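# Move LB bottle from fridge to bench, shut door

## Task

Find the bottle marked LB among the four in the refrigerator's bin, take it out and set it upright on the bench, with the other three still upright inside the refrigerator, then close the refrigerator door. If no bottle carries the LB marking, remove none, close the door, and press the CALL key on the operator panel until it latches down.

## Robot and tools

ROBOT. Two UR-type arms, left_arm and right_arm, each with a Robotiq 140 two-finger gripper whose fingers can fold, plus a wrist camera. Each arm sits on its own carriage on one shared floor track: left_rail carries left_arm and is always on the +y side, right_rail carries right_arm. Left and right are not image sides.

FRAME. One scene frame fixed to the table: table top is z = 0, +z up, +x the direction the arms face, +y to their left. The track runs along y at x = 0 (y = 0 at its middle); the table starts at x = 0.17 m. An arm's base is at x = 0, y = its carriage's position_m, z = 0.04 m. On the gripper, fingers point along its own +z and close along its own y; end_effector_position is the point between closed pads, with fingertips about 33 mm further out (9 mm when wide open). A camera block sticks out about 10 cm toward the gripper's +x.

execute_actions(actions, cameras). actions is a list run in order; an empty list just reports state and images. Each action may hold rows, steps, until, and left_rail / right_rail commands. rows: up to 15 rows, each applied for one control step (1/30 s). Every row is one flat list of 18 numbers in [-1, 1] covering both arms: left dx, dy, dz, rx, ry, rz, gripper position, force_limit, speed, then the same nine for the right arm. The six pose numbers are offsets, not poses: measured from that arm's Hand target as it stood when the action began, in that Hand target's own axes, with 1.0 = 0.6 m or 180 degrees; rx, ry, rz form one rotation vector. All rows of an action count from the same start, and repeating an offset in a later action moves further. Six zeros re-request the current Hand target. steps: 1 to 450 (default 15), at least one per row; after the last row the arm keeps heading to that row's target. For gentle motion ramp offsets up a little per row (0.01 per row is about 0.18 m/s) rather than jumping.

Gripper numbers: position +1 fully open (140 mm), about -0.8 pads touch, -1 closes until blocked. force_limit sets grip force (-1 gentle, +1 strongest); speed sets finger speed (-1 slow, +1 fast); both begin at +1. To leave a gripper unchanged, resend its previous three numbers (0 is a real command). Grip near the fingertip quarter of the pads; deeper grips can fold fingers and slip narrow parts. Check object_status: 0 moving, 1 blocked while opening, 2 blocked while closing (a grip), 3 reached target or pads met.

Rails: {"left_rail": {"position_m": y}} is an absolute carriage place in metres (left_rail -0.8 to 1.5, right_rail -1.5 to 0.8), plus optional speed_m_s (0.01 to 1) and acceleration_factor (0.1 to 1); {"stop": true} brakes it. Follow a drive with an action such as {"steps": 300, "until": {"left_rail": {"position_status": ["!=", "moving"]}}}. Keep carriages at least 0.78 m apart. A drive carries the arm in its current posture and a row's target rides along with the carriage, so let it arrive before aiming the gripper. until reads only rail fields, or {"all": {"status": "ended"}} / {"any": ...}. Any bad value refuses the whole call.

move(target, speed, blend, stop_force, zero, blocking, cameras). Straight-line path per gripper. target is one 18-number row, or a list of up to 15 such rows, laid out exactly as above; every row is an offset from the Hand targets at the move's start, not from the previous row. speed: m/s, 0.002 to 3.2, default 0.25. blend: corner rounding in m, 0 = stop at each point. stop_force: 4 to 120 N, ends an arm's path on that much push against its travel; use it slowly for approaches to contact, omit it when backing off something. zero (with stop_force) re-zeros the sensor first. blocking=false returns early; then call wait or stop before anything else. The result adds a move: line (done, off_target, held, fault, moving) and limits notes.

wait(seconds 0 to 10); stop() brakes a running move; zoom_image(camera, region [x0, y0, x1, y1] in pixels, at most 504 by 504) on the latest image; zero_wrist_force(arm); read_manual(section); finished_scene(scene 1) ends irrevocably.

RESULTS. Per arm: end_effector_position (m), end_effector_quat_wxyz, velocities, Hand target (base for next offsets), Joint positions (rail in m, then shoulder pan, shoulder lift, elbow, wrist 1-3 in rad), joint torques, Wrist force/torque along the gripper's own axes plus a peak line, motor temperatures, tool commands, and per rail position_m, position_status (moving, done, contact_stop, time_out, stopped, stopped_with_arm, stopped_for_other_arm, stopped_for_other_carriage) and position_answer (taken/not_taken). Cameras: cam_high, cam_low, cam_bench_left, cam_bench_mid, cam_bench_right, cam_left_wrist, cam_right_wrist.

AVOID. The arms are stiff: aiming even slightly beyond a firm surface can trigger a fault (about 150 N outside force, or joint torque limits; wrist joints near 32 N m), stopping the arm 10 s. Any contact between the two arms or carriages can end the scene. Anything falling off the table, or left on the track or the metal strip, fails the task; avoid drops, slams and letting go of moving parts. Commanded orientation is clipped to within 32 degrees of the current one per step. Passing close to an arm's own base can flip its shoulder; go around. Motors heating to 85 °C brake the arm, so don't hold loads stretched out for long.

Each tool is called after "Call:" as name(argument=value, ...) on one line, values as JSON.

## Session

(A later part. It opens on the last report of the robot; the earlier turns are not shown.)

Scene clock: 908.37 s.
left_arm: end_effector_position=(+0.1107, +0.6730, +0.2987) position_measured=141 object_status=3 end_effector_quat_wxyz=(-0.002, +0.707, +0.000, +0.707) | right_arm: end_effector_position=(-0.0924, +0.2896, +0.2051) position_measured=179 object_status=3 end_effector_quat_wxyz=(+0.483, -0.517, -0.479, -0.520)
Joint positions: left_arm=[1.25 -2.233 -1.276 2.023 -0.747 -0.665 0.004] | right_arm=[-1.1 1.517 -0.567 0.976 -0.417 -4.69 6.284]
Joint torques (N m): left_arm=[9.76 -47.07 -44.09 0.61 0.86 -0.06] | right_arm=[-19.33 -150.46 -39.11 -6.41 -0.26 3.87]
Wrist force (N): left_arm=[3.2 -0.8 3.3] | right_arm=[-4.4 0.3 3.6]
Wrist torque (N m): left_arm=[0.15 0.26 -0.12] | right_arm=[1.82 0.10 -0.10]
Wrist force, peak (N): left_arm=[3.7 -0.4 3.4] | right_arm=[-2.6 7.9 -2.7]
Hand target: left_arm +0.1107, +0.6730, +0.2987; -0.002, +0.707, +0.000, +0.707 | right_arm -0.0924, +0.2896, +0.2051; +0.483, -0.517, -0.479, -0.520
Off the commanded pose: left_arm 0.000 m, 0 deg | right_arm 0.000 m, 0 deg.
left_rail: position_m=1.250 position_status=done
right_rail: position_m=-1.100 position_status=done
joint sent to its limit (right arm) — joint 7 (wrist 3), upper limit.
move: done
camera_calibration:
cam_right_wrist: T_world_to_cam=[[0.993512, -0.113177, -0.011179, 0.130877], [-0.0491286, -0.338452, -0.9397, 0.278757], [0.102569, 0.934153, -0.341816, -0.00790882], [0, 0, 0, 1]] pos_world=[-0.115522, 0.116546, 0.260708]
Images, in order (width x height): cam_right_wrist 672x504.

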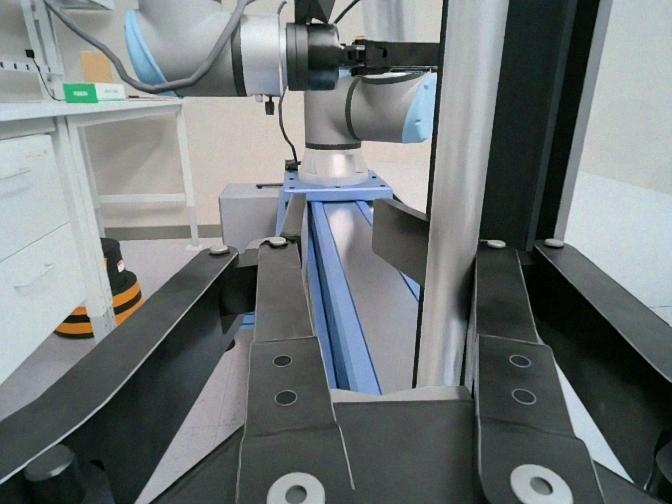

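Call:
move(target=[0,0,0,0,0,0,-0.1,0,-0.5,0,0.09,-0.0603,0,0,0,-0.4,-1,-1], speed=0.03, stop_force=30, cameras=["cam_right_wrist"])

Scene clock: 913.03 s.
left_arm: end_effector_position=(+0.1107, +0.6730, +0.2987) position_measured=141 object_status=3 end_effector_quat_wxyz=(-0.002, +0.707, +0.000, +0.707) | right_arm: end_effector_position=(-0.0907, +0.2880, +0.2052) position_measured=179 object_status=3 end_effector_quat_wxyz=(+0.483, -0.517, -0.479, -0.520)
Joint positions: left_arm=[1.25 -2.233 -1.276 2.023 -0.747 -0.665 0.004] | right_arm=[-1.1 1.515 -0.57 0.983 -0.421 -4.693 6.284]
Joint torques (N m): left_arm=[13.33 -47.52 -43.99 0.86 0.86 0.1] | right_arm=[-15.71 -123.83 -49.99 -0.08 12 3.82]
Wrist force (N): left_arm=[3.3 -0.5 3.2] | right_arm=[-8.6 -15.3 20.9]
Wrist torque (N m): left_arm=[0.22 0.23 -0.12] | right_arm=[4.03 0.14 -0.23]
Wrist force, peak (N): left_arm=[3.9 -0.4 3.4] | right_arm=[-9.7 -27.1 30.4]
Hand target: left_arm +0.1107, +0.6730, +0.2987; -0.002, +0.707, +0.000, +0.707 | right_arm -0.0907, +0.2880, +0.2052; +0.483, -0.517, -0.479, -0.520 (not the last commanded pose)
Off the commanded pose: left_arm 0.000 m, 0 deg | right_arm 0.063 m, 0 deg.
left_rail: position_m=1.250 position_status=done
right_rail: position_m=-1.100 position_status=done
move: contact (right_arm)
camera_calibration:
cam_right_wrist: T_world_to_cam=[[0.993557, -0.112775, -0.0112337, 0.128879], [-0.0490348, -0.338392, -0.939727, 0.278314], [0.102176, 0.934223, -0.341742, -0.00667088], [0, 0, 0, 1]] pos_world=[-0.11372, 0.114946, 0.260708]
Images, in order (width x height): cam_right_wrist 672x504.

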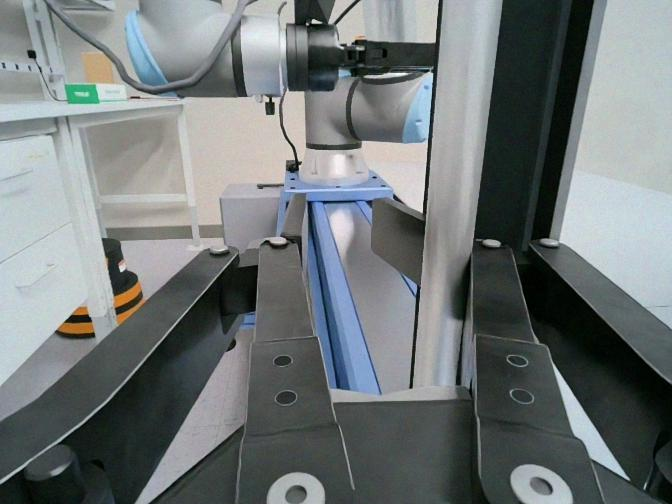

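Call:
move(target=[0,0,0,0,0,0,-0.1,0,-0.5,0,-0.023,-0.0208,0.111,0,0,-0.4,-1,-1], speed=0.04, cameras=["cam_right_wrist"])

Scene clock: 938.10 s.
left_arm: end_effector_position=(+0.1107, +0.6730, +0.2987) position_measured=141 object_status=3 end_effector_quat_wxyz=(-0.002, +0.707, +0.000, +0.707) | right_arm: end_effector_position=(-0.1059, +0.2765, +0.2051) position_measured=179 object_status=3 end_effector_quat_wxyz=(+0.565, -0.425, -0.562, -0.429)
Joint positions: left_arm=[1.25 -2.233 -1.276 2.023 -0.747 -0.665 0.004] | right_arm=[-1.1 1.417 -0.581 1.004 -0.432 -5.14 6.284]
Joint torques (N m): left_arm=[11.68 -46.65 -43.89 0.75 0.3 0.13] | right_arm=[0.79 -115.72 -57.25 -1.29 -5.53 2.91]
Wrist force (N): left_arm=[3.5 -0.6 3.0] | right_arm=[-4.8 11.7 -14.8]
Wrist torque (N m): left_arm=[0.19 0.20 -0.12] | right_arm=[0.08 0.34 -0.20]
Wrist force, peak (N): left_arm=[3.7 -0.5 3.3] | right_arm=[3.2 49.9 -82.3]
Hand target: left_arm +0.1107, +0.6730, +0.2987; -0.002, +0.707, +0.000, +0.707 | right_arm -0.1054, +0.2766, +0.2051; +0.565, -0.425, -0.562, -0.429
Off the commanded pose: left_arm 0.000 m, 0 deg | right_arm 0.000 m, 0 deg.
left_rail: position_m=1.250 position_status=done
right_rail: position_m=-1.100 position_status=done
joint sent to its limit (right arm) — joint 7 (wrist 3), upper limit.
move: done
camera_calibration:
cam_right_wrist: T_world_to_cam=[[0.972266, 0.233757, -0.00753238, 0.0438216], [0.0730954, -0.334304, -0.939627, 0.285317], [-0.222163, 0.913016, -0.342118, -0.0228365], [0, 0, 0, 1]] pos_world=[-0.068535, 0.105989, 0.260609]
Images, in order (width x height): cam_right_wrist 672x504.

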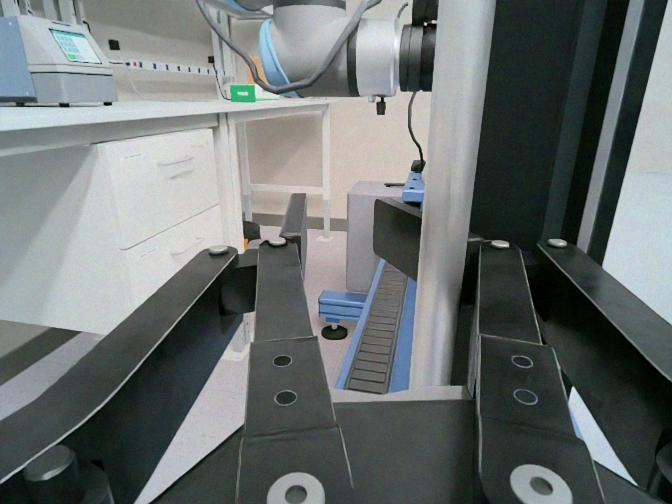

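Call:
move(target=[0,0,0,0,0,0,-0.1,0,-0.5,0,0.056,-0.082,0,0,0,-0.4,-1,-1], speed=0.03, stop_force=30, cameras=["cam_right_wrist","cam_bench_mid"])

Scene clock: 942.87 s.
left_arm: end_effector_position=(+0.1107, +0.6730, +0.2987) position_measured=141 object_status=3 end_effector_quat_wxyz=(-0.002, +0.707, +0.000, +0.707) | right_arm: end_effector_position=(-0.0953, +0.2682, +0.2050) position_measured=179 object_status=3 end_effector_quat_wxyz=(+0.565, -0.425, -0.562, -0.430)
Joint positions: left_arm=[1.25 -2.233 -1.276 2.023 -0.747 -0.665 0.004] | right_arm=[-1.1 1.406 -0.596 1.034 -0.446 -5.151 6.284]
Joint torques (N m): left_arm=[11.44 -47.01 -43.81 0.8 0.39 0.47] | right_arm=[4.49 -115.46 -53.06 -0.43 2.06 3.07]
Wrist force (N): left_arm=[3.2 -0.5 3.5] | right_arm=[-7.8 -1.7 5.3]
Wrist torque (N m): left_arm=[0.23 0.26 -0.13] | right_arm=[0.85 0.86 -0.22]
Wrist force, peak (N): left_arm=[3.6 -0.5 3.5] | right_arm=[-11.3 -14.6 26.8]
Hand target: left_arm +0.1107, +0.6730, +0.2987; -0.002, +0.707, +0.000, +0.707 | right_arm -0.0953, +0.2682, +0.2050; +0.565, -0.425, -0.562, -0.430 (not the last commanded pose)
Off the commanded pose: left_arm 0.000 m, 0 deg | right_arm 0.046 m, 0 deg.
left_rail: position_m=1.250 position_status=done
right_rail: position_m=-1.100 position_status=done
move: contact (right_arm)
camera_calibration:
cam_right_wrist: T_world_to_cam=[[0.972306, 0.233592, -0.00749495, 0.0355622], [0.0731048, -0.334439, -0.939578, 0.281776], [-0.221985, 0.913009, -0.342254, -0.0128792], [0, 0, 0, 1]] pos_world=[-0.0580355, 0.0976886, 0.260609]
Images, in order (width x height): cam_bench_mid 672x504, cam_right_wrist 672x504.

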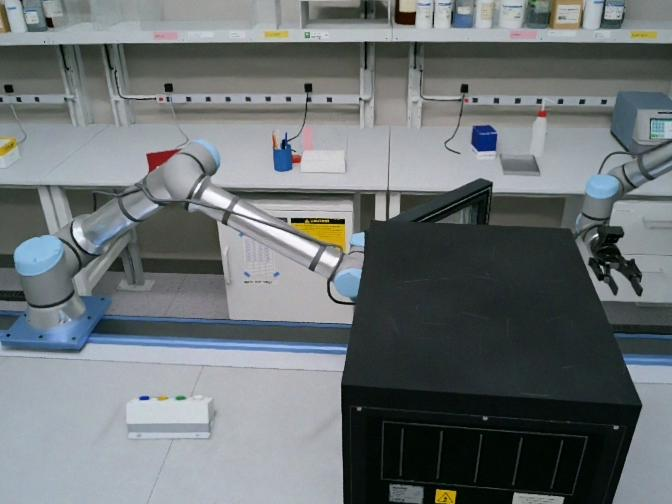

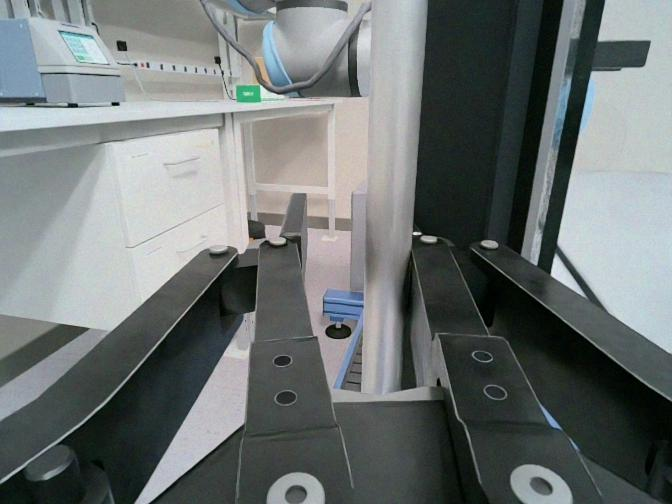

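Call:
move(target=[0,0,0,0,0,0,-0.1,0,-0.5,0,0.01,-0.2,0,0,0,-0.4,-1,-1], speed=0.04, stop_force=40, cameras=["cam_right_wrist"])

Scene clock: 946.83 s.
left_arm: end_effector_position=(+0.1107, +0.6730, +0.2987) position_measured=141 object_status=3 end_effector_quat_wxyz=(-0.002, +0.707, +0.000, +0.707) | right_arm: end_effector_position=(-0.0950, +0.2657, +0.2049) position_measured=179 object_status=3 end_effector_quat_wxyz=(+0.565, -0.425, -0.562, -0.429)
Joint positions: left_arm=[1.25 -2.233 -1.276 2.023 -0.747 -0.665 0.004] | right_arm=[-1.1 1.405 -0.6 1.042 -0.451 -5.152 6.284]
Joint torques (N m): left_arm=[11.94 -48.44 -44.47 0.8 0.34 0.45] | right_arm=[-33.57 -117.15 -45.88 0.88 12.38 2.15]
Wrist force (N): left_arm=[3.4 -0.7 3.0] | right_arm=[-9.5 -22.2 39.2]
Wrist torque (N m): left_arm=[0.18 0.22 -0.12] | right_arm=[2.45 0.88 -0.25]
Wrist force, peak (N): left_arm=[3.5 -0.6 3.5] | right_arm=[-12.5 -35.0 59.2]
Hand target: left_arm +0.1107, +0.6730, +0.2987; -0.002, +0.707, +0.000, +0.707 | right_arm -0.0951, +0.2657, +0.2049; +0.565, -0.425, -0.562, -0.429 (not the last commanded pose)
Off the commanded pose: left_arm 0.000 m, 0 deg | right_arm 0.118 m, 0 deg.
left_rail: position_m=1.250 position_status=done
right_rail: position_m=-1.100 position_status=done
joint sent to its limit (right arm) — joint 7 (wrist 3), upper limit.
move: contact (right_arm)
camera_calibration:
cam_right_wrist: T_world_to_cam=[[0.972157, 0.234211, -0.00752246, 0.0356705], [0.0733099, -0.33447, -0.939551, 0.280858], [-0.222569, 0.912839, -0.342328, -0.0106313], [0, 0, 0, 1]] pos_world=[-0.0576332, 0.095289, 0.260509]
Images, in order (width x height): cam_right_wrist 672x504.

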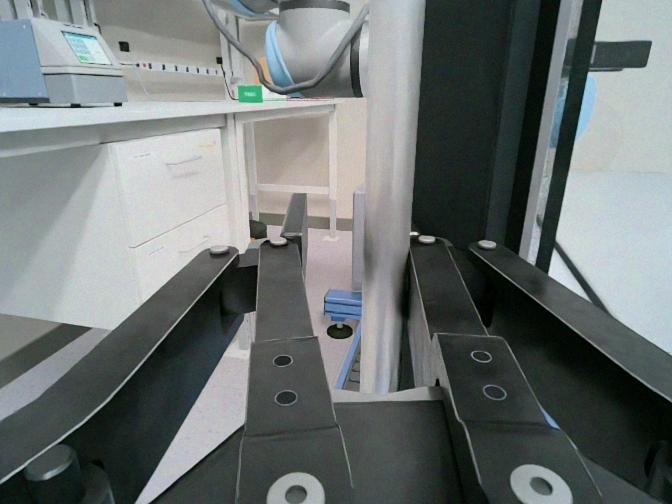

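Call:
move(target=[0,0,0,0,0,0,-0.1,0,-0.5,0,0,0.006,0.055,0,0,-0.4,-1,-1], speed=0.04, cameras=["cam_right_wrist"])

Scene clock: 963.83 s.
left_arm: end_effector_position=(+0.1107, +0.6730, +0.2987) position_measured=141 object_status=3 end_effector_quat_wxyz=(-0.002, +0.707, +0.000, +0.707) | right_arm: end_effector_position=(-0.0959, +0.2692, +0.2049) position_measured=179 object_status=3 end_effector_quat_wxyz=(+0.599, -0.374, -0.597, -0.379)
Joint positions: left_arm=[1.25 -2.233 -1.276 2.023 -0.747 -0.665 0.004] | right_arm=[-1.1 1.358 -0.555 0.952 -0.405 -5.372 6.284]
Joint torques (N m): left_arm=[14.13 -46.28 -43.71 0.62 0 0.3] | right_arm=[33.86 -113.06 -59.47 -1.58 -10.9 2.19]
Wrist force (N): left_arm=[3.2 -0.5 2.9] | right_arm=[-1.9 21.2 -46.4]
Wrist torque (N m): left_arm=[0.23 0.27 -0.13] | right_arm=[-1.07 0.61 -0.49]
Wrist force, peak (N): left_arm=[4.0 -0.7 3.3] | right_arm=[-1.9 21.2 -46.4]
Hand target: left_arm +0.1107, +0.6730, +0.2987; -0.002, +0.707, +0.000, +0.707 | right_arm -0.0960, +0.2692, +0.2049; +0.600, -0.374, -0.597, -0.379
Off the commanded pose: left_arm 0.000 m, 0 deg | right_arm 0.000 m, 0 deg.
left_rail: position_m=1.250 position_status=done
right_rail: position_m=-1.100 position_status=done
joint sent to its limit (right arm) — joint 7 (wrist 3), upper limit.
move: done
camera_calibration:
cam_right_wrist: T_world_to_cam=[[0.917549, 0.397579, -0.00586877, -0.0139156], [0.131336, -0.316968, -0.939299, 0.282839], [-0.375305, 0.861082, -0.34305, -0.0145059], [0, 0, 0, 1]] pos_world=[-0.0298227, 0.107674, 0.260612]
Images, in order (width x height): cam_right_wrist 672x504.

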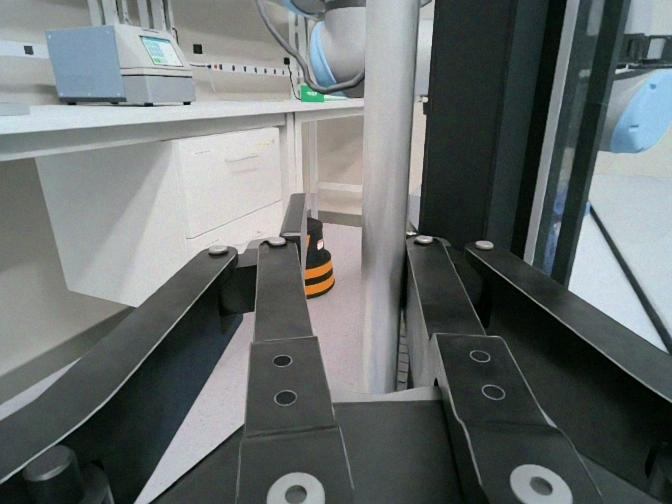

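Call:
move(target=[0,0,0,0,0,0,-0.1,0,-0.5,0,0,-0.2,0,0,0,-0.4,-1,-1], speed=0.04, stop_force=45, cameras=["cam_right_wrist"])

Scene clock: 967.60 s.
left_arm: end_effector_position=(+0.1107, +0.6730, +0.2987) position_measured=141 object_status=3 end_effector_quat_wxyz=(-0.002, +0.707, +0.000, +0.707) | right_arm: end_effector_position=(-0.0957, +0.2673, +0.2048) position_measured=179 object_status=3 end_effector_quat_wxyz=(+0.600, -0.374, -0.597, -0.379)
Joint positions: left_arm=[1.25 -2.233 -1.276 2.023 -0.747 -0.665 0.004] | right_arm=[-1.1 1.357 -0.558 0.958 -0.409 -5.374 6.284]
Joint torques (N m): left_arm=[11.79 -47 -44.42 0.75 0.39 0.68] | right_arm=[18.15 -111.66 -51.97 0.1 1.17 1.52]
Wrist force (N): left_arm=[3.3 -0.7 3.1] | right_arm=[-0.5 7.1 -8.0]
Wrist torque (N m): left_arm=[0.19 0.23 -0.13] | right_arm=[0.87 0.13 -0.21]
Wrist force, peak (N): left_arm=[3.5 -0.8 3.4] | right_arm=[-1.7 23.1 -50.7]
Hand target: left_arm +0.1107, +0.6730, +0.2987; -0.002, +0.707, +0.000, +0.707 | right_arm -0.0958, +0.2673, +0.2048; +0.600, -0.374, -0.597, -0.379 (not the last commanded pose)
Off the commanded pose: left_arm 0.000 m, 0 deg | right_arm 0.118 m, 0 deg.
left_rail: position_m=1.250 position_status=done
right_rail: position_m=-1.100 position_status=done
joint sent to its limit (right arm) — joint 7 (wrist 3), upper limit.
move: contact (right_arm)
camera_calibration:
cam_right_wrist: T_world_to_cam=[[0.917173, 0.398447, -0.00588315, -0.013447], [0.131665, -0.316944, -0.939261, 0.282114], [-0.37611, 0.86069, -0.343154, -0.012784], [0, 0, 0, 1]] pos_world=[-0.0296194, 0.105775, 0.260513]
Images, in order (width x height): cam_right_wrist 672x504.

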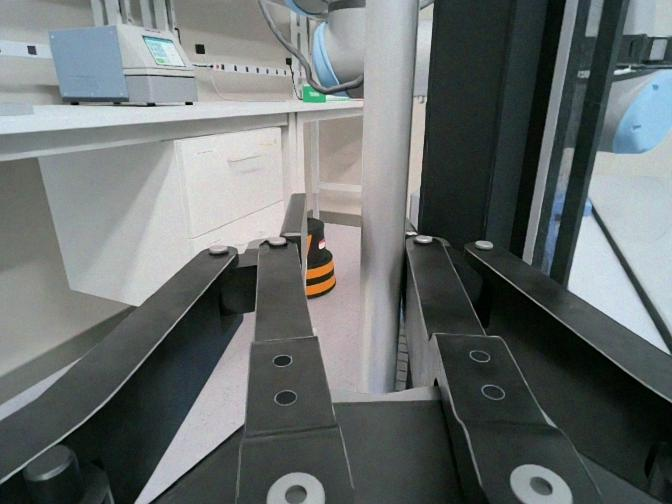

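Call:
move(target=[0,0,0,0,0,0,-0.1,0,-0.5, 0,0,-0.2,0,0,0,-0.4,-1,-1], speed=0.04, stop_force=45)

Scene clock: 981.00 s.
left_arm: end_effector_position=(+0.1107, +0.6730, +0.2987) position_measured=141 object_status=3 end_effector_quat_wxyz=(-0.002, +0.707, +0.000, +0.707) | right_arm: end_effector_position=(-0.0438, +0.1591, +0.2040) position_measured=179 object_status=3 end_effector_quat_wxyz=(+0.599, -0.374, -0.598, -0.379)
Joint positions: left_arm=[1.25 -2.233 -1.276 2.023 -0.747 -0.665 0.004] | right_arm=[-1.1 1.28 -0.727 1.291 -0.573 -5.451 6.284]
Joint torques (N m): left_arm=[12.02 -47.3 -42.72 0.76 -0.17 0.83] | right_arm=[-13.87 -133.68 -35.48 -5.34 -2.16 1.01]
Wrist force (N): left_arm=[3.5 -0.3 3.1] | right_arm=[-3.1 4.6 -2.1]
Wrist torque (N m): left_arm=[0.26 0.19 -0.12] | right_arm=[1.04 0.25 -0.14]
Wrist force, peak (N): left_arm=[3.9 -0.7 3.2] | right_arm=[0.1 7.5 -8.0]
Hand target: left_arm +0.1107, +0.6730, +0.2987; -0.002, +0.707, +0.000, +0.707 | right_arm -0.0438, +0.1591, +0.2040; +0.600, -0.374, -0.597, -0.379
Off the commanded pose: left_arm 0.000 m, 0 deg | right_arm 0.000 m, 0 deg.
left_rail: position_m=1.250 position_status=done
right_rail: position_m=-1.100 position_status=done
joint sent to its limit (right arm) — joint 7 (wrist 3), upper limit.
move: done
camera_calibration:
cam_left_wrist: T_world_to_cam=[[-0.047709, -0.998679, -0.0190864, 0.686993], [-0.315634, 0.0332021, -0.9483, 0.300205], [0.947681, -0.0392181, -0.316801, 0.199704], [0, 0, 0, 1]] pos_world=[-0.0617246, 0.68395, 0.361063]
cam_right_wrist: T_world_to_cam=[[0.91718, 0.398438, -0.00537792, -0.0181123], [0.132248, -0.317103, -0.939125, 0.240314], [-0.375888, 0.860635, -0.343533, 0.0996309], [0, 0, 0, 1]] pos_world=[0.0222813, -0.00232489, 0.259814]

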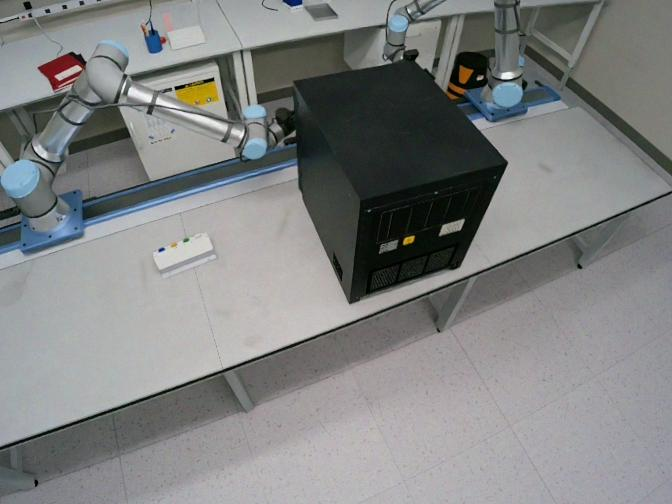

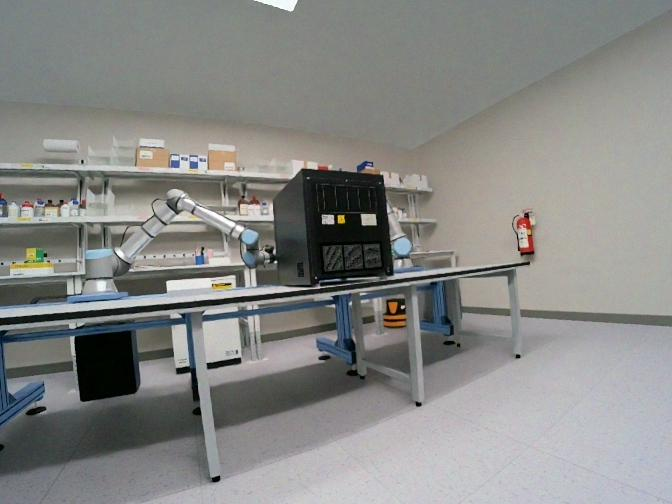

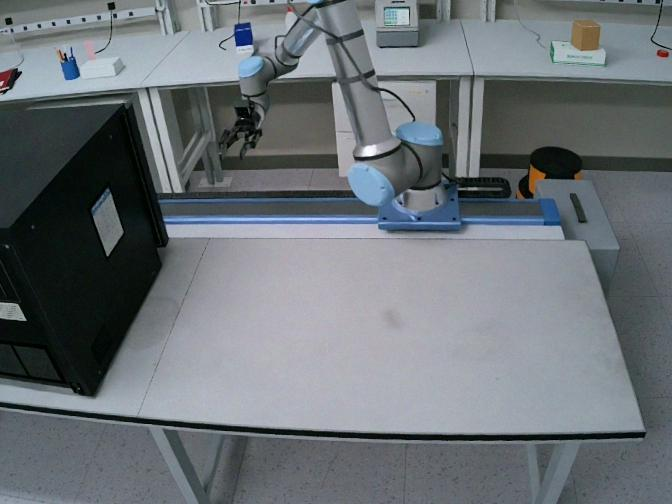

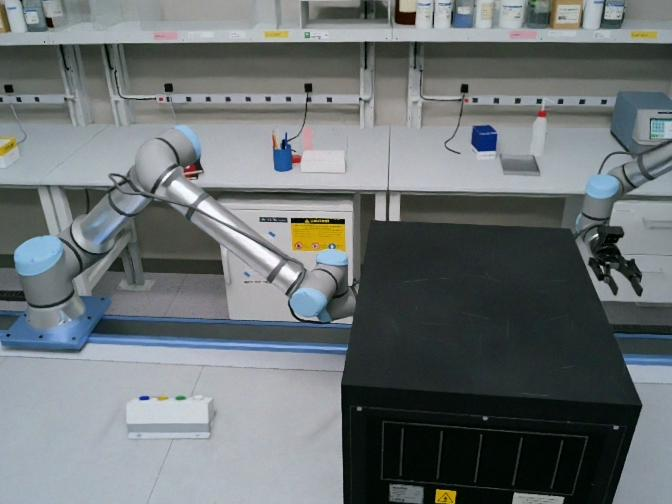

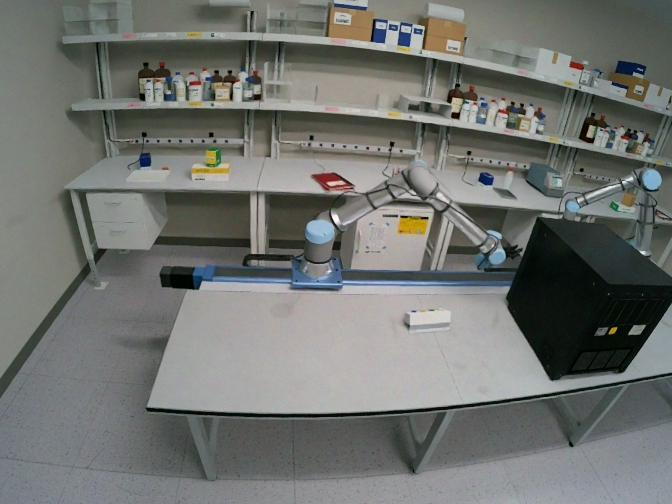

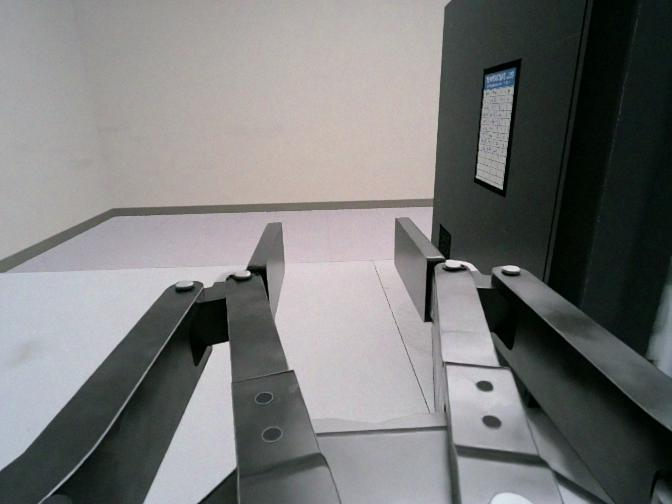

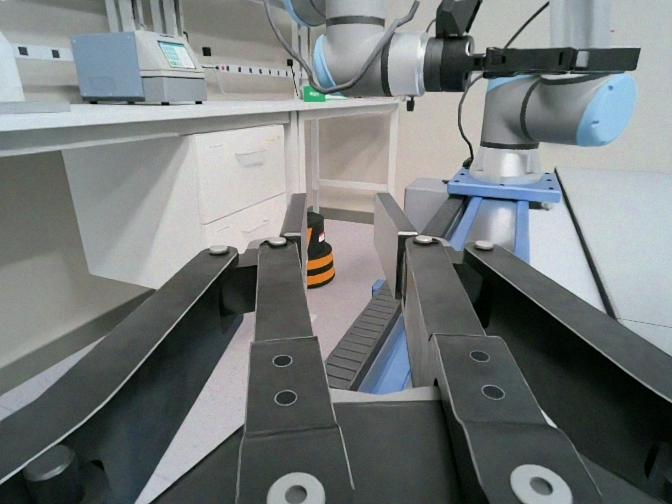

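Call:
zoom_image(camera="cam_left_wrist", region=[420, 0, 672, 400])

Call:
zoom_image(camera="cam_bench_left", region=[0, 80, 220, 260])

Scaled by 1.260 from the camera's 672x504 image, which has a finer 960x720 frame.

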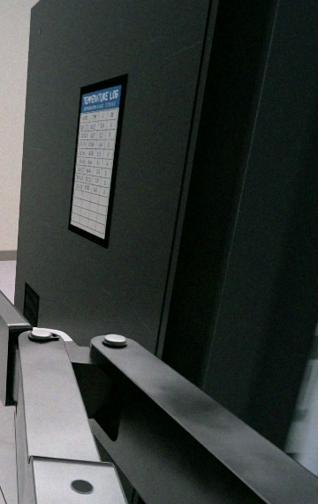

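Scaled by 2.291 from the camera's 672x504 image, which has a finer 960x720 frame.

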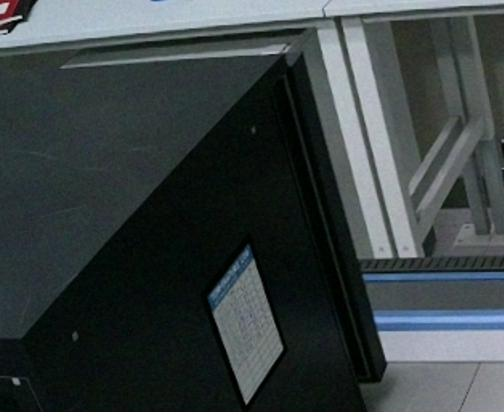

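Call:
move(target=[0,0.15,0,-0.22,0,0,-0.1,0,-0.5, 0,0,-0.15,0,0,0,-1,-1,-0.5], speed=0.2, cameras=["cam_left_wrist","cam_right_wrist","cam_bench_mid"])

Scene clock: 988.60 s.
left_arm: end_effector_position=(+0.1109, +0.5830, +0.2984) position_measured=141 object_status=3 end_effector_quat_wxyz=(+0.238, +0.665, -0.239, +0.666) | right_arm: end_effector_position=(-0.0049, +0.0780, +0.2034) position_measured=232 object_status=3 end_effector_quat_wxyz=(+0.599, -0.374, -0.598, -0.379)
Joint positions: left_arm=[1.25 -2.271 -1.494 2.302 -0.815 -0.012 0.01] | right_arm=[-1.1 1.21 -0.83 1.492 -0.671 -5.521 6.284]
Joint torques (N m): left_arm=[12.58 -56.77 -24.44 -2.96 3.09 2.17] | right_arm=[-12.84 -124.32 -32.4 -5.08 -2.13 3.83]
Wrist force (N): left_arm=[3.3 -0.7 3.1] | right_arm=[-2.6 4.1 -2.3]
Wrist torque (N m): left_arm=[0.11 0.21 -0.18] | right_arm=[0.94 0.13 -0.12]
Wrist force, peak (N): left_arm=[3.5 -0.6 3.6] | right_arm=[-3.3 4.5 -2.7]
Hand target: left_arm +0.1110, +0.5830, +0.2984; +0.237, +0.666, -0.240, +0.665 | right_arm -0.0048, +0.0780, +0.2034; +0.600, -0.374, -0.597, -0.379
Off the commanded pose: left_arm 0.000 m, 0 deg | right_arm 0.000 m, 0 deg.
left_rail: position_m=1.250 position_status=done
right_rail: position_m=-1.100 position_status=done
joint sent to its limit (right arm) — joint 7 (wrist 3), upper limit.
move: done
camera_calibration:
cam_left_wrist: T_world_to_cam=[[-0.673326, -0.739126, -0.0180082, 0.514916], [-0.222583, 0.225874, -0.948387, 0.180422], [0.705045, -0.634566, -0.316604, 0.569725], [0, 0, 0, 1]] pos_world=[-0.0148163, 0.701363, 0.360759]
cam_right_wrist: T_world_to_cam=[[0.917189, 0.398421, -0.00501045, -0.0216694], [0.132722, -0.317342, -0.938978, 0.208884], [-0.375698, 0.860555, -0.343942, 0.184005], [0, 0, 0, 1]] pos_world=[0.0612818, -0.0834252, 0.259316]
Images, in order (width x height): cam_bench_mid 672x504, cam_left_wrist 672x504, cam_right_wrist 672x504.

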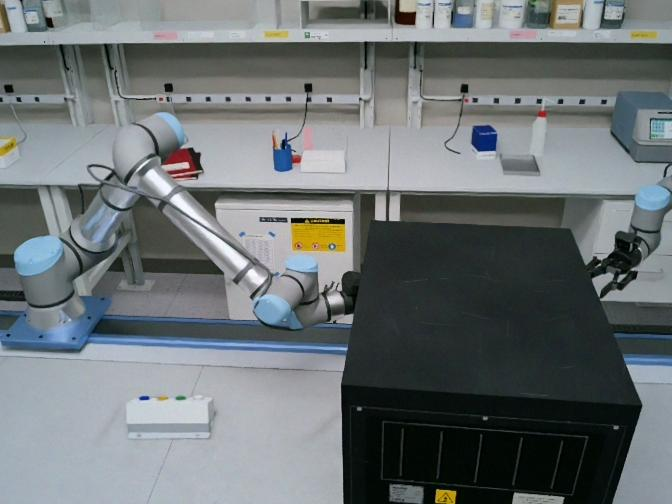

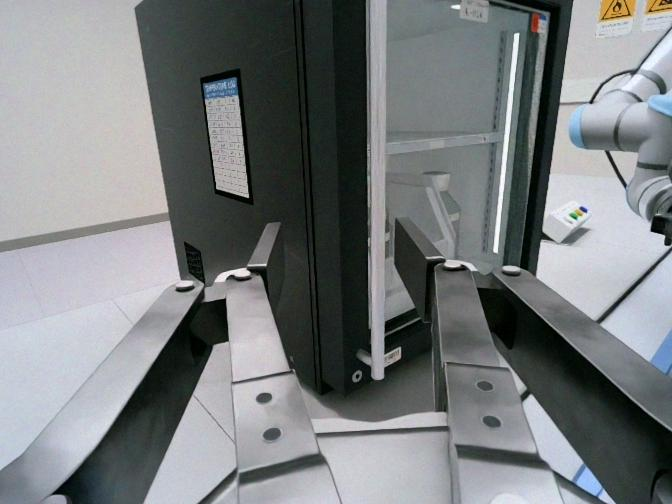

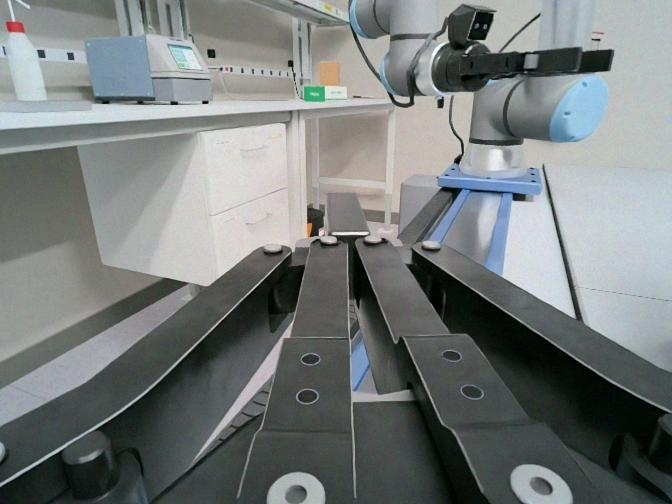

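Call:
zoom_image(camera="cam_left_wrist", region=[280, 0, 580, 400])

Scaled by 1.260 from the camera's 672x504 image, which has a finer 960x720 frame.

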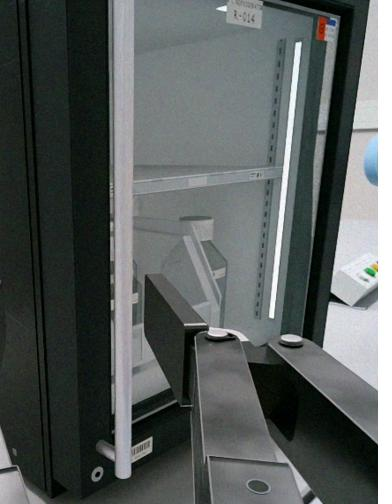

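Call:
move(target=[0,0,0,0,0,0,-1,0,-0.5, 0,0,-0.35,0,0,0,-1,-1,-0.5], speed=0.25, cameras=["cam_left_wrist"])

Call:
execute_actions(actions=[{"left_rail":{"position_m":0.98,"speed_m_s":0.2,"acceleration_factor":0.3},"steps":150,"until":{"left_rail":{"position_status":["!=","moving"]}}}], cameras=["cam_left_wrist"])

Scene clock: 998.07 s.
left_arm: end_effector_position=(+0.1109, +0.5830, +0.2984) position_measured=232 object_status=3 end_effector_quat_wxyz=(+0.238, +0.666, -0.239, +0.666) | right_arm: end_effector_position=(+0.0860, -0.1114, +0.2020) position_measured=232 object_status=3 end_effector_quat_wxyz=(+0.599, -0.374, -0.598, -0.379)
Joint positions: left_arm=[1.25 -2.271 -1.498 2.307 -0.841 -0.012 0.035] | right_arm=[-1.1 0.997 -1.029 1.867 -0.846 -5.734 6.284]
Joint torques (N m): left_arm=[6.9 -55.79 -24.75 -3.15 -2.04 2.1] | right_arm=[-13.46 -102.11 -25.42 -4.5 -1.98 3.95]
Wrist force (N): left_arm=[3.3 -0.6 3.8] | right_arm=[-3.1 4.1 -2.2]
Wrist torque (N m): left_arm=[0.13 0.22 -0.18] | right_arm=[0.96 0.23 -0.13]
Wrist force, peak (N): left_arm=[3.6 -0.6 3.6] | right_arm=[-2.9 4.4 -4.2]
Hand target: left_arm +0.1110, +0.5830, +0.2984; +0.237, +0.666, -0.240, +0.665 | right_arm +0.0861, -0.1114, +0.2020; +0.600, -0.374, -0.597, -0.379
Off the commanded pose: left_arm 0.000 m, 0 deg | right_arm 0.000 m, 0 deg.
left_rail: position_m=1.250 position_status=done
right_rail: position_m=-1.100 position_status=done
joint sent to its limit (right arm) — joint 7 (wrist 3), upper limit.
move: done
camera_calibration:
cam_left_wrist: T_world_to_cam=[[-0.673381, -0.739076, -0.0179987, 0.514877], [-0.222789, 0.22608, -0.94829, 0.180239], [0.704927, -0.63455, -0.316896, 0.569818], [0, 0, 0, 1]] pos_world=[-0.0148166, 0.701363, 0.360759]
Images, in order (width x height): cam_left_wrist 672x504.

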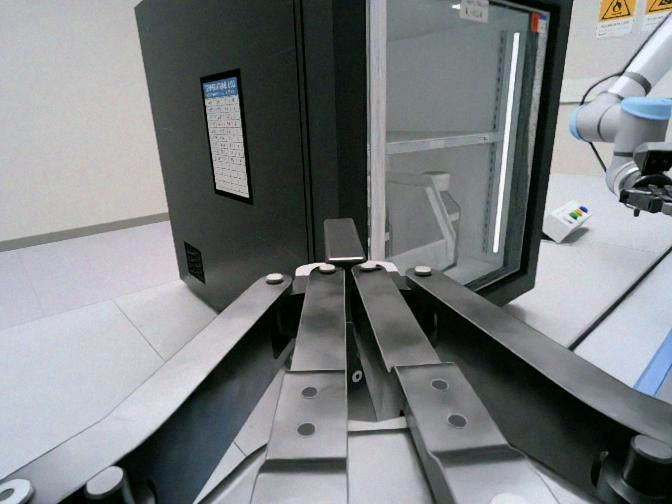

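Scene clock: 1000.10 s.
left_arm: end_effector_position=(+0.1109, +0.3130, +0.2984) position_measured=232 object_status=3 end_effector_quat_wxyz=(+0.237, +0.666, -0.239, +0.666) | right_arm: end_effector_position=(+0.0861, -0.1113, +0.2020) position_measured=232 object_status=3 end_effector_quat_wxyz=(+0.599, -0.374, -0.598, -0.379)
Joint positions: left_arm=[0.98 -2.271 -1.505 2.314 -0.876 -0.012 0.069] | right_arm=[-1.1 0.997 -1.029 1.867 -0.846 -5.734 6.284]
Joint torques (N m): left_arm=[-12.7 -57.5 -25.09 -3.17 -2.13 1.95] | right_arm=[-12.93 -102.74 -26.14 -4.41 -2.06 3.87]
Wrist force (N): left_arm=[3.6 -0.4 3.1] | right_arm=[-3.3 4.2 -1.9]
Wrist torque (N m): left_arm=[0.18 0.16 -0.20] | right_arm=[0.97 0.28 -0.13]
Wrist force, peak (N): left_arm=[3.4 0.6 4.1] | right_arm=[-3.5 4.3 -2.5]
Hand target: left_arm +0.1110, +0.3130, +0.2984; +0.237, +0.666, -0.240, +0.665 | right_arm +0.0861, -0.1113, +0.2020; +0.600, -0.374, -0.597, -0.379
Tool commands: left_gripper/position=-1.0 left_gripper/force_limit=+0.0 left_gripper/speed=-0.5 right_gripper/position=-1.0 right_gripper/force_limit=-1.0 right_gripper/speed=-0.5
Off the commanded pose: left_arm 0.000 m, 0 deg | right_arm 0.000 m, 0 deg.
left_rail: position_m=0.980 speed_m_s=0.20 position_status=done
right_rail: position_m=-1.100 position_status=done
joint sent to its limit (right arm) — joint 7 (wrist 3), upper limit.
camera_calibration:
cam_left_wrist: T_world_to_cam=[[-0.673287, -0.73916, -0.0180641, 0.315389], [-0.223074, 0.226365, -0.948154, 0.241199], [0.704927, -0.634351, -0.317296, 0.398581], [0, 0, 0, 1]] pos_world=[-0.0148175, 0.431364, 0.36086]
Images, in order (width x height): cam_left_wrist 672x504.

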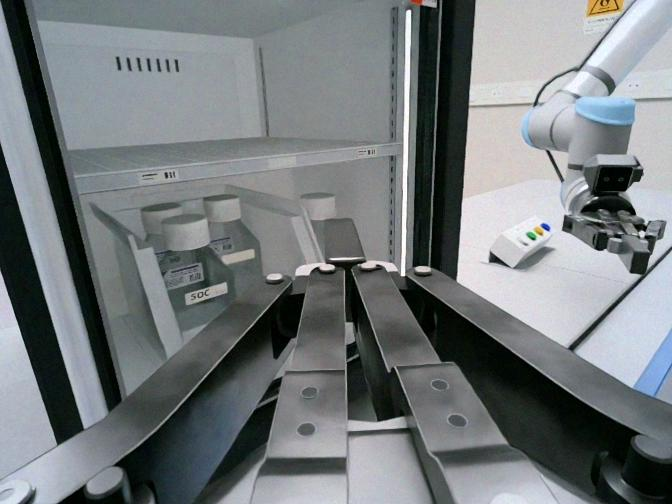

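Call:
move(target=[0,-0.138,0.037,0.22,0,0,-1,0,-0.5, 0,0,0,0,0,0,-1,-1,-0.5], speed=0.2, cameras=["cam_left_wrist"])

Call:
move(target=[0,0,0.2,0,0,0,-1,0,-0.5, 0,0,0,0,0,0,-1,-1,-0.5], speed=0.02, stop_force=25, cameras=["cam_left_wrist"])

Scene clock: 1005.90 s.
left_arm: end_effector_position=(+0.1806, +0.3628, +0.2986) position_measured=232 object_status=3 end_effector_quat_wxyz=(-0.002, +0.707, +0.000, +0.707) | right_arm: end_effector_position=(+0.0861, -0.1113, +0.2020) position_measured=232 object_status=3 end_effector_quat_wxyz=(+0.599, -0.374, -0.598, -0.379)
Joint positions: left_arm=[0.98 -2.1 -1.254 1.991 -0.738 -0.532 0.004] | right_arm=[-1.1 0.997 -1.029 1.867 -0.846 -5.734 6.284]
Joint torques (N m): left_arm=[10.76 -47.74 -44.41 6.27 -3.02 -2.18] | right_arm=[-13.36 -100.92 -28.05 -4.42 -1.9 3.81]
Wrist force (N): left_arm=[3.4 -0.7 3.1] | right_arm=[-2.7 4.3 -2.2]
Wrist torque (N m): left_arm=[0.17 0.20 0.00] | right_arm=[0.99 0.15 -0.13]
Wrist force, peak (N): left_arm=[3.7 -0.6 3.6] | right_arm=[-3.2 4.7 -2.4]
Hand target: left_arm +0.1807, +0.3628, +0.2986; -0.002, +0.707, +0.000, +0.707 | right_arm +0.0861, -0.1113, +0.2020; +0.600, -0.374, -0.597, -0.379
Off the commanded pose: left_arm 0.000 m, 0 deg | right_arm 0.000 m, 0 deg.
left_rail: position_m=0.980 speed_m_s=0.20 position_status=done
right_rail: position_m=-1.100 position_status=done
joint sent to its limit (right arm) — joint 7 (wrist 3), upper limit.
move: done
camera_calibration:
cam_left_wrist: T_world_to_cam=[[-0.0481222, -0.99866, -0.0190506, 0.380622], [-0.315648, 0.0332998, -0.948292, 0.332367], [0.947655, -0.0396206, -0.316828, 0.1213], [0, 0, 0, 1]] pos_world=[0.00827683, 0.37385, 0.360863]
Images, in order (width x height): cam_left_wrist 672x504.

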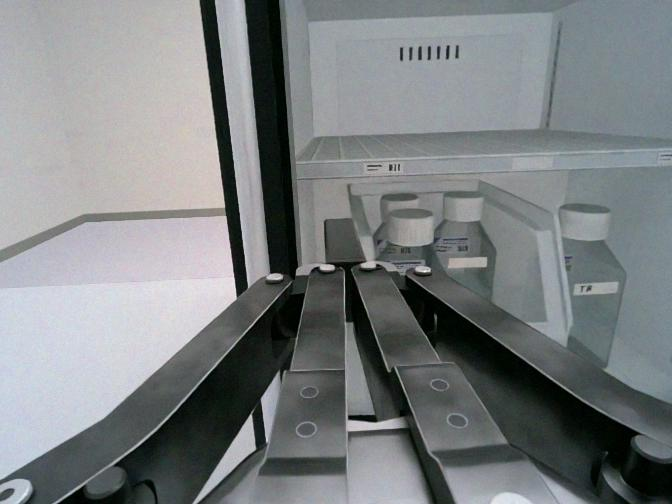

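Scene clock: 1011.37 s.
left_arm: end_effector_position=(+0.2610, +0.3631, +0.2986) position_measured=232 object_status=3 end_effector_quat_wxyz=(-0.002, +0.707, +0.000, +0.707) | right_arm: end_effector_position=(+0.0861, -0.1113, +0.2020) position_measured=232 object_status=3 end_effector_quat_wxyz=(+0.599, -0.374, -0.598, -0.379)
Joint positions: left_arm=[0.98 -1.982 -1.275 2.022 -0.747 -0.414 0.004] | right_arm=[-1.1 0.997 -1.029 1.867 -0.846 -5.734 6.284]
Joint torques (N m): left_arm=[-5.39 -44.24 -42.22 4.12 -1.5 0.77] | right_arm=[-11.37 -100.75 -28.92 -4.62 -1.79 3.78]
Wrist force (N): left_arm=[6.6 -4.7 -11.9] | right_arm=[-3.1 4.3 -2.3]
Wrist torque (N m): left_arm=[0.09 0.37 -0.04] | right_arm=[0.98 0.24 -0.14]
Wrist force, peak (N): left_arm=[8.6 -10.3 -57.7] | right_arm=[-3.1 4.6 -2.3]
Hand target: left_arm +0.2610, +0.3631, +0.2986; -0.002, +0.707, +0.000, +0.707 (not the last commanded pose) | right_arm +0.0861, -0.1113, +0.2020; +0.600, -0.374, -0.597, -0.379
Off the commanded pose: left_arm 0.040 m, 0 deg | right_arm 0.000 m, 0 deg.
left_rail: position_m=0.980 speed_m_s=0.20 position_status=done
right_rail: position_m=-1.100 position_status=done
joint sent to its limit (right arm) — joint 7 (wrist 3), upper limit.
move: contact (left_arm)
camera_calibration:
cam_left_wrist: T_world_to_cam=[[-0.0476769, -0.998682, -0.0189919, 0.384738], [-0.315637, 0.0331023, -0.948302, 0.357811], [0.947681, -0.0392175, -0.3168, 0.0449586], [0, 0, 0, 1]] pos_world=[0.0886753, 0.37415, 0.360863]
Images, in order (width x height): cam_left_wrist 672x504.

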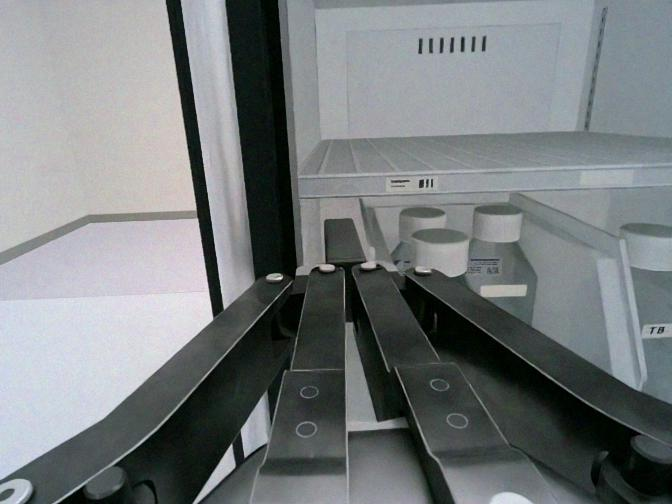

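Call:
move(target=[0,0,-0.15,0,0,0,-1,0,-0.5, 0.33,0,-0.63,0,-0.25,0,-1,-1,-0.5], speed=0.25, cameras=["cam_right_wrist","cam_bench_right"])

Call:
execute_actions(actions=[{"left_rail":{"position_m":1.25,"speed_m_s":0.3,"acceleration_factor":0.3},"steps":150,"until":{"left_rail":{"position_status":["!=","moving"]}}}], cameras=["cam_right_wrist"])

Scene clock: 1018.63 s.
left_arm: end_effector_position=(+0.1710, +0.3628, +0.2986) position_measured=232 object_status=3 end_effector_quat_wxyz=(-0.002, +0.707, +0.000, +0.707) | right_arm: end_effector_position=(+0.2494, -0.4536, +0.3976) position_measured=232 object_status=3 end_effector_quat_wxyz=(-0.325, +0.491, +0.781, +0.207)
Joint positions: left_arm=[0.98 -2.114 -1.25 1.986 -0.736 -0.546 0.004] | right_arm=[-1.1 0.561 -1.405 1.714 1.143 -5.498 4.872]
Joint torques (N m): left_arm=[-14.21 -47.59 -44.9 5.92 -2.89 -1.93] | right_arm=[-14.65 -44.07 -47.8 7.45 0.35 -3.59]
Wrist force (N): left_arm=[3.3 -0.8 2.9] | right_arm=[-4.1 5.0 -2.1]
Wrist torque (N m): left_arm=[0.15 0.23 0.01] | right_arm=[1.04 0.70 -0.11]
Wrist force, peak (N): left_arm=[7.0 -4.6 -12.0] | right_arm=[-3.8 5.3 -4.1]
Hand target: left_arm +0.1710, +0.3628, +0.2986; -0.002, +0.707, +0.000, +0.707 | right_arm +0.2495, -0.4536, +0.3975; -0.325, +0.491, +0.781, +0.207
Off the commanded pose: left_arm 0.000 m, 0 deg | right_arm 0.000 m, 0 deg.
left_rail: position_m=0.980 speed_m_s=0.20 position_status=done
right_rail: position_m=-1.100 position_status=done
move: done
camera_calibration:
cam_right_wrist: T_world_to_cam=[[0.915407, 0.401823, 0.023848, -0.051612], [0.373594, -0.826052, -0.421978, -0.307635], [-0.149861, 0.395191, -0.906293, 0.759963], [0, 0, 0, 1]] pos_world=[0.276065, -0.533714, 0.560165]
Images, in order (width x height): cam_bench_right 672x504, cam_right_wrist 672x504.

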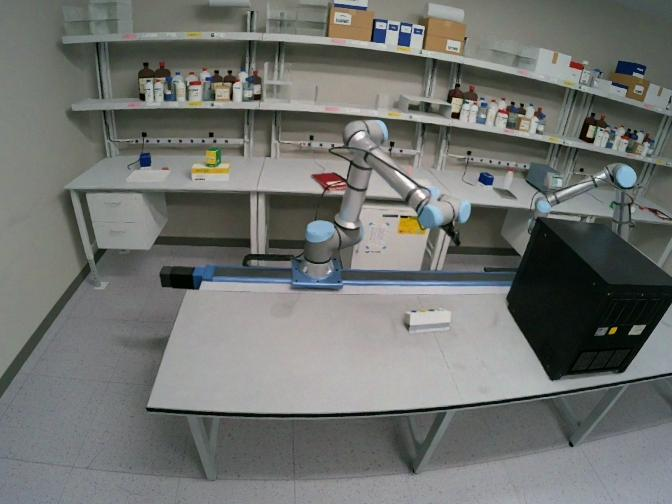

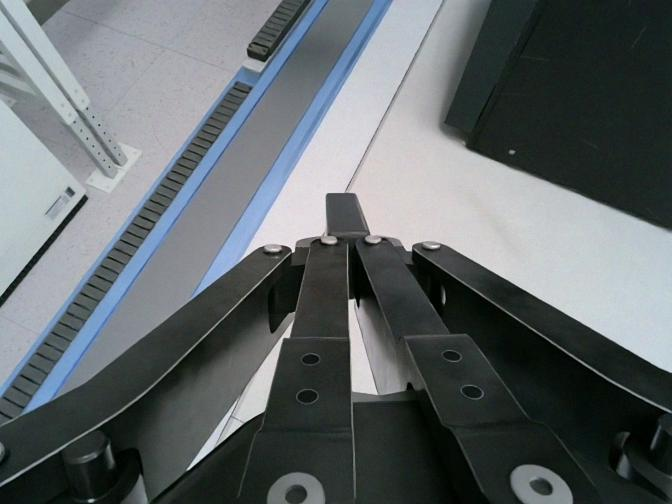

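Scene clock: 1020.33 s.
left_arm: end_effector_position=(+0.1710, +0.6328, +0.2986) position_measured=232 object_status=3 end_effector_quat_wxyz=(-0.002, +0.707, +0.000, +0.707) | right_arm: end_effector_position=(+0.2495, -0.4536, +0.3975) position_measured=232 object_status=3 end_effector_quat_wxyz=(-0.325, +0.491, +0.781, +0.207)
Joint positions: left_arm=[1.25 -2.114 -1.25 1.986 -0.736 -0.546 0.004] | right_arm=[-1.1 0.56 -1.405 1.714 1.144 -5.497 4.872]
Joint torques (N m): left_arm=[-9.76 -62.89 -26.57 4.77 -1.55 -1.92] | right_arm=[-12.98 -41.57 -47.12 7.34 0.52 -3.35]
Wrist force (N): left_arm=[3.3 -0.7 2.9] | right_arm=[-4.5 5.3 -2.0]
Wrist torque (N m): left_arm=[0.17 0.24 0.00] | right_arm=[1.11 0.80 -0.12]
Wrist force, peak (N): left_arm=[3.5 -2.0 3.0] | right_arm=[-4.5 5.7 -1.6]
Hand target: left_arm +0.1710, +0.6328, +0.2986; -0.002, +0.707, +0.000, +0.707 | right_arm +0.2495, -0.4536, +0.3975; -0.325, +0.491, +0.781, +0.207
Tool commands: left_gripper/position=-1.0 left_gripper/force_limit=+0.0 left_gripper/speed=-0.5 right_gripper/position=-1.0 right_gripper/force_limit=-1.0 right_gripper/speed=-0.5
Off the commanded pose: left_arm 0.000 m, 0 deg | right_arm 0.000 m, 0 deg.
left_rail: position_m=1.250 speed_m_s=0.30 position_status=done
right_rail: position_m=-1.100 position_status=done
camera_calibration:
cam_right_wrist: T_world_to_cam=[[0.915364, 0.40192, 0.0238498, -0.0515498], [0.373701, -0.826063, -0.421862, -0.307734], [-0.149853, 0.39507, -0.906346, 0.759928], [0, 0, 0, 1]] pos_world=[0.276065, -0.533714, 0.560166]
Images, in order (width x height): cam_right_wrist 672x504.

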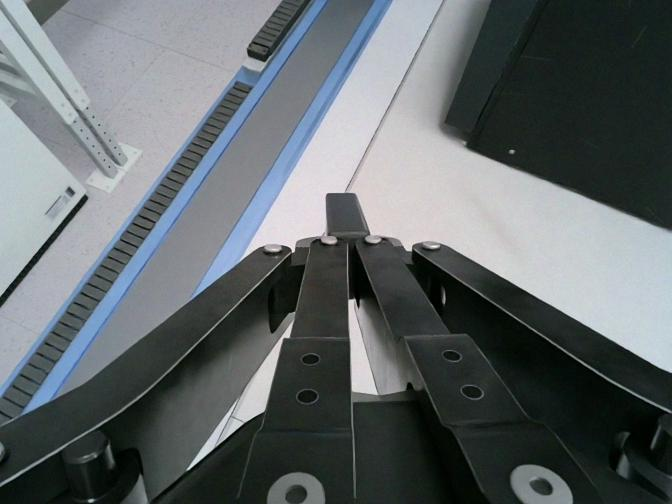

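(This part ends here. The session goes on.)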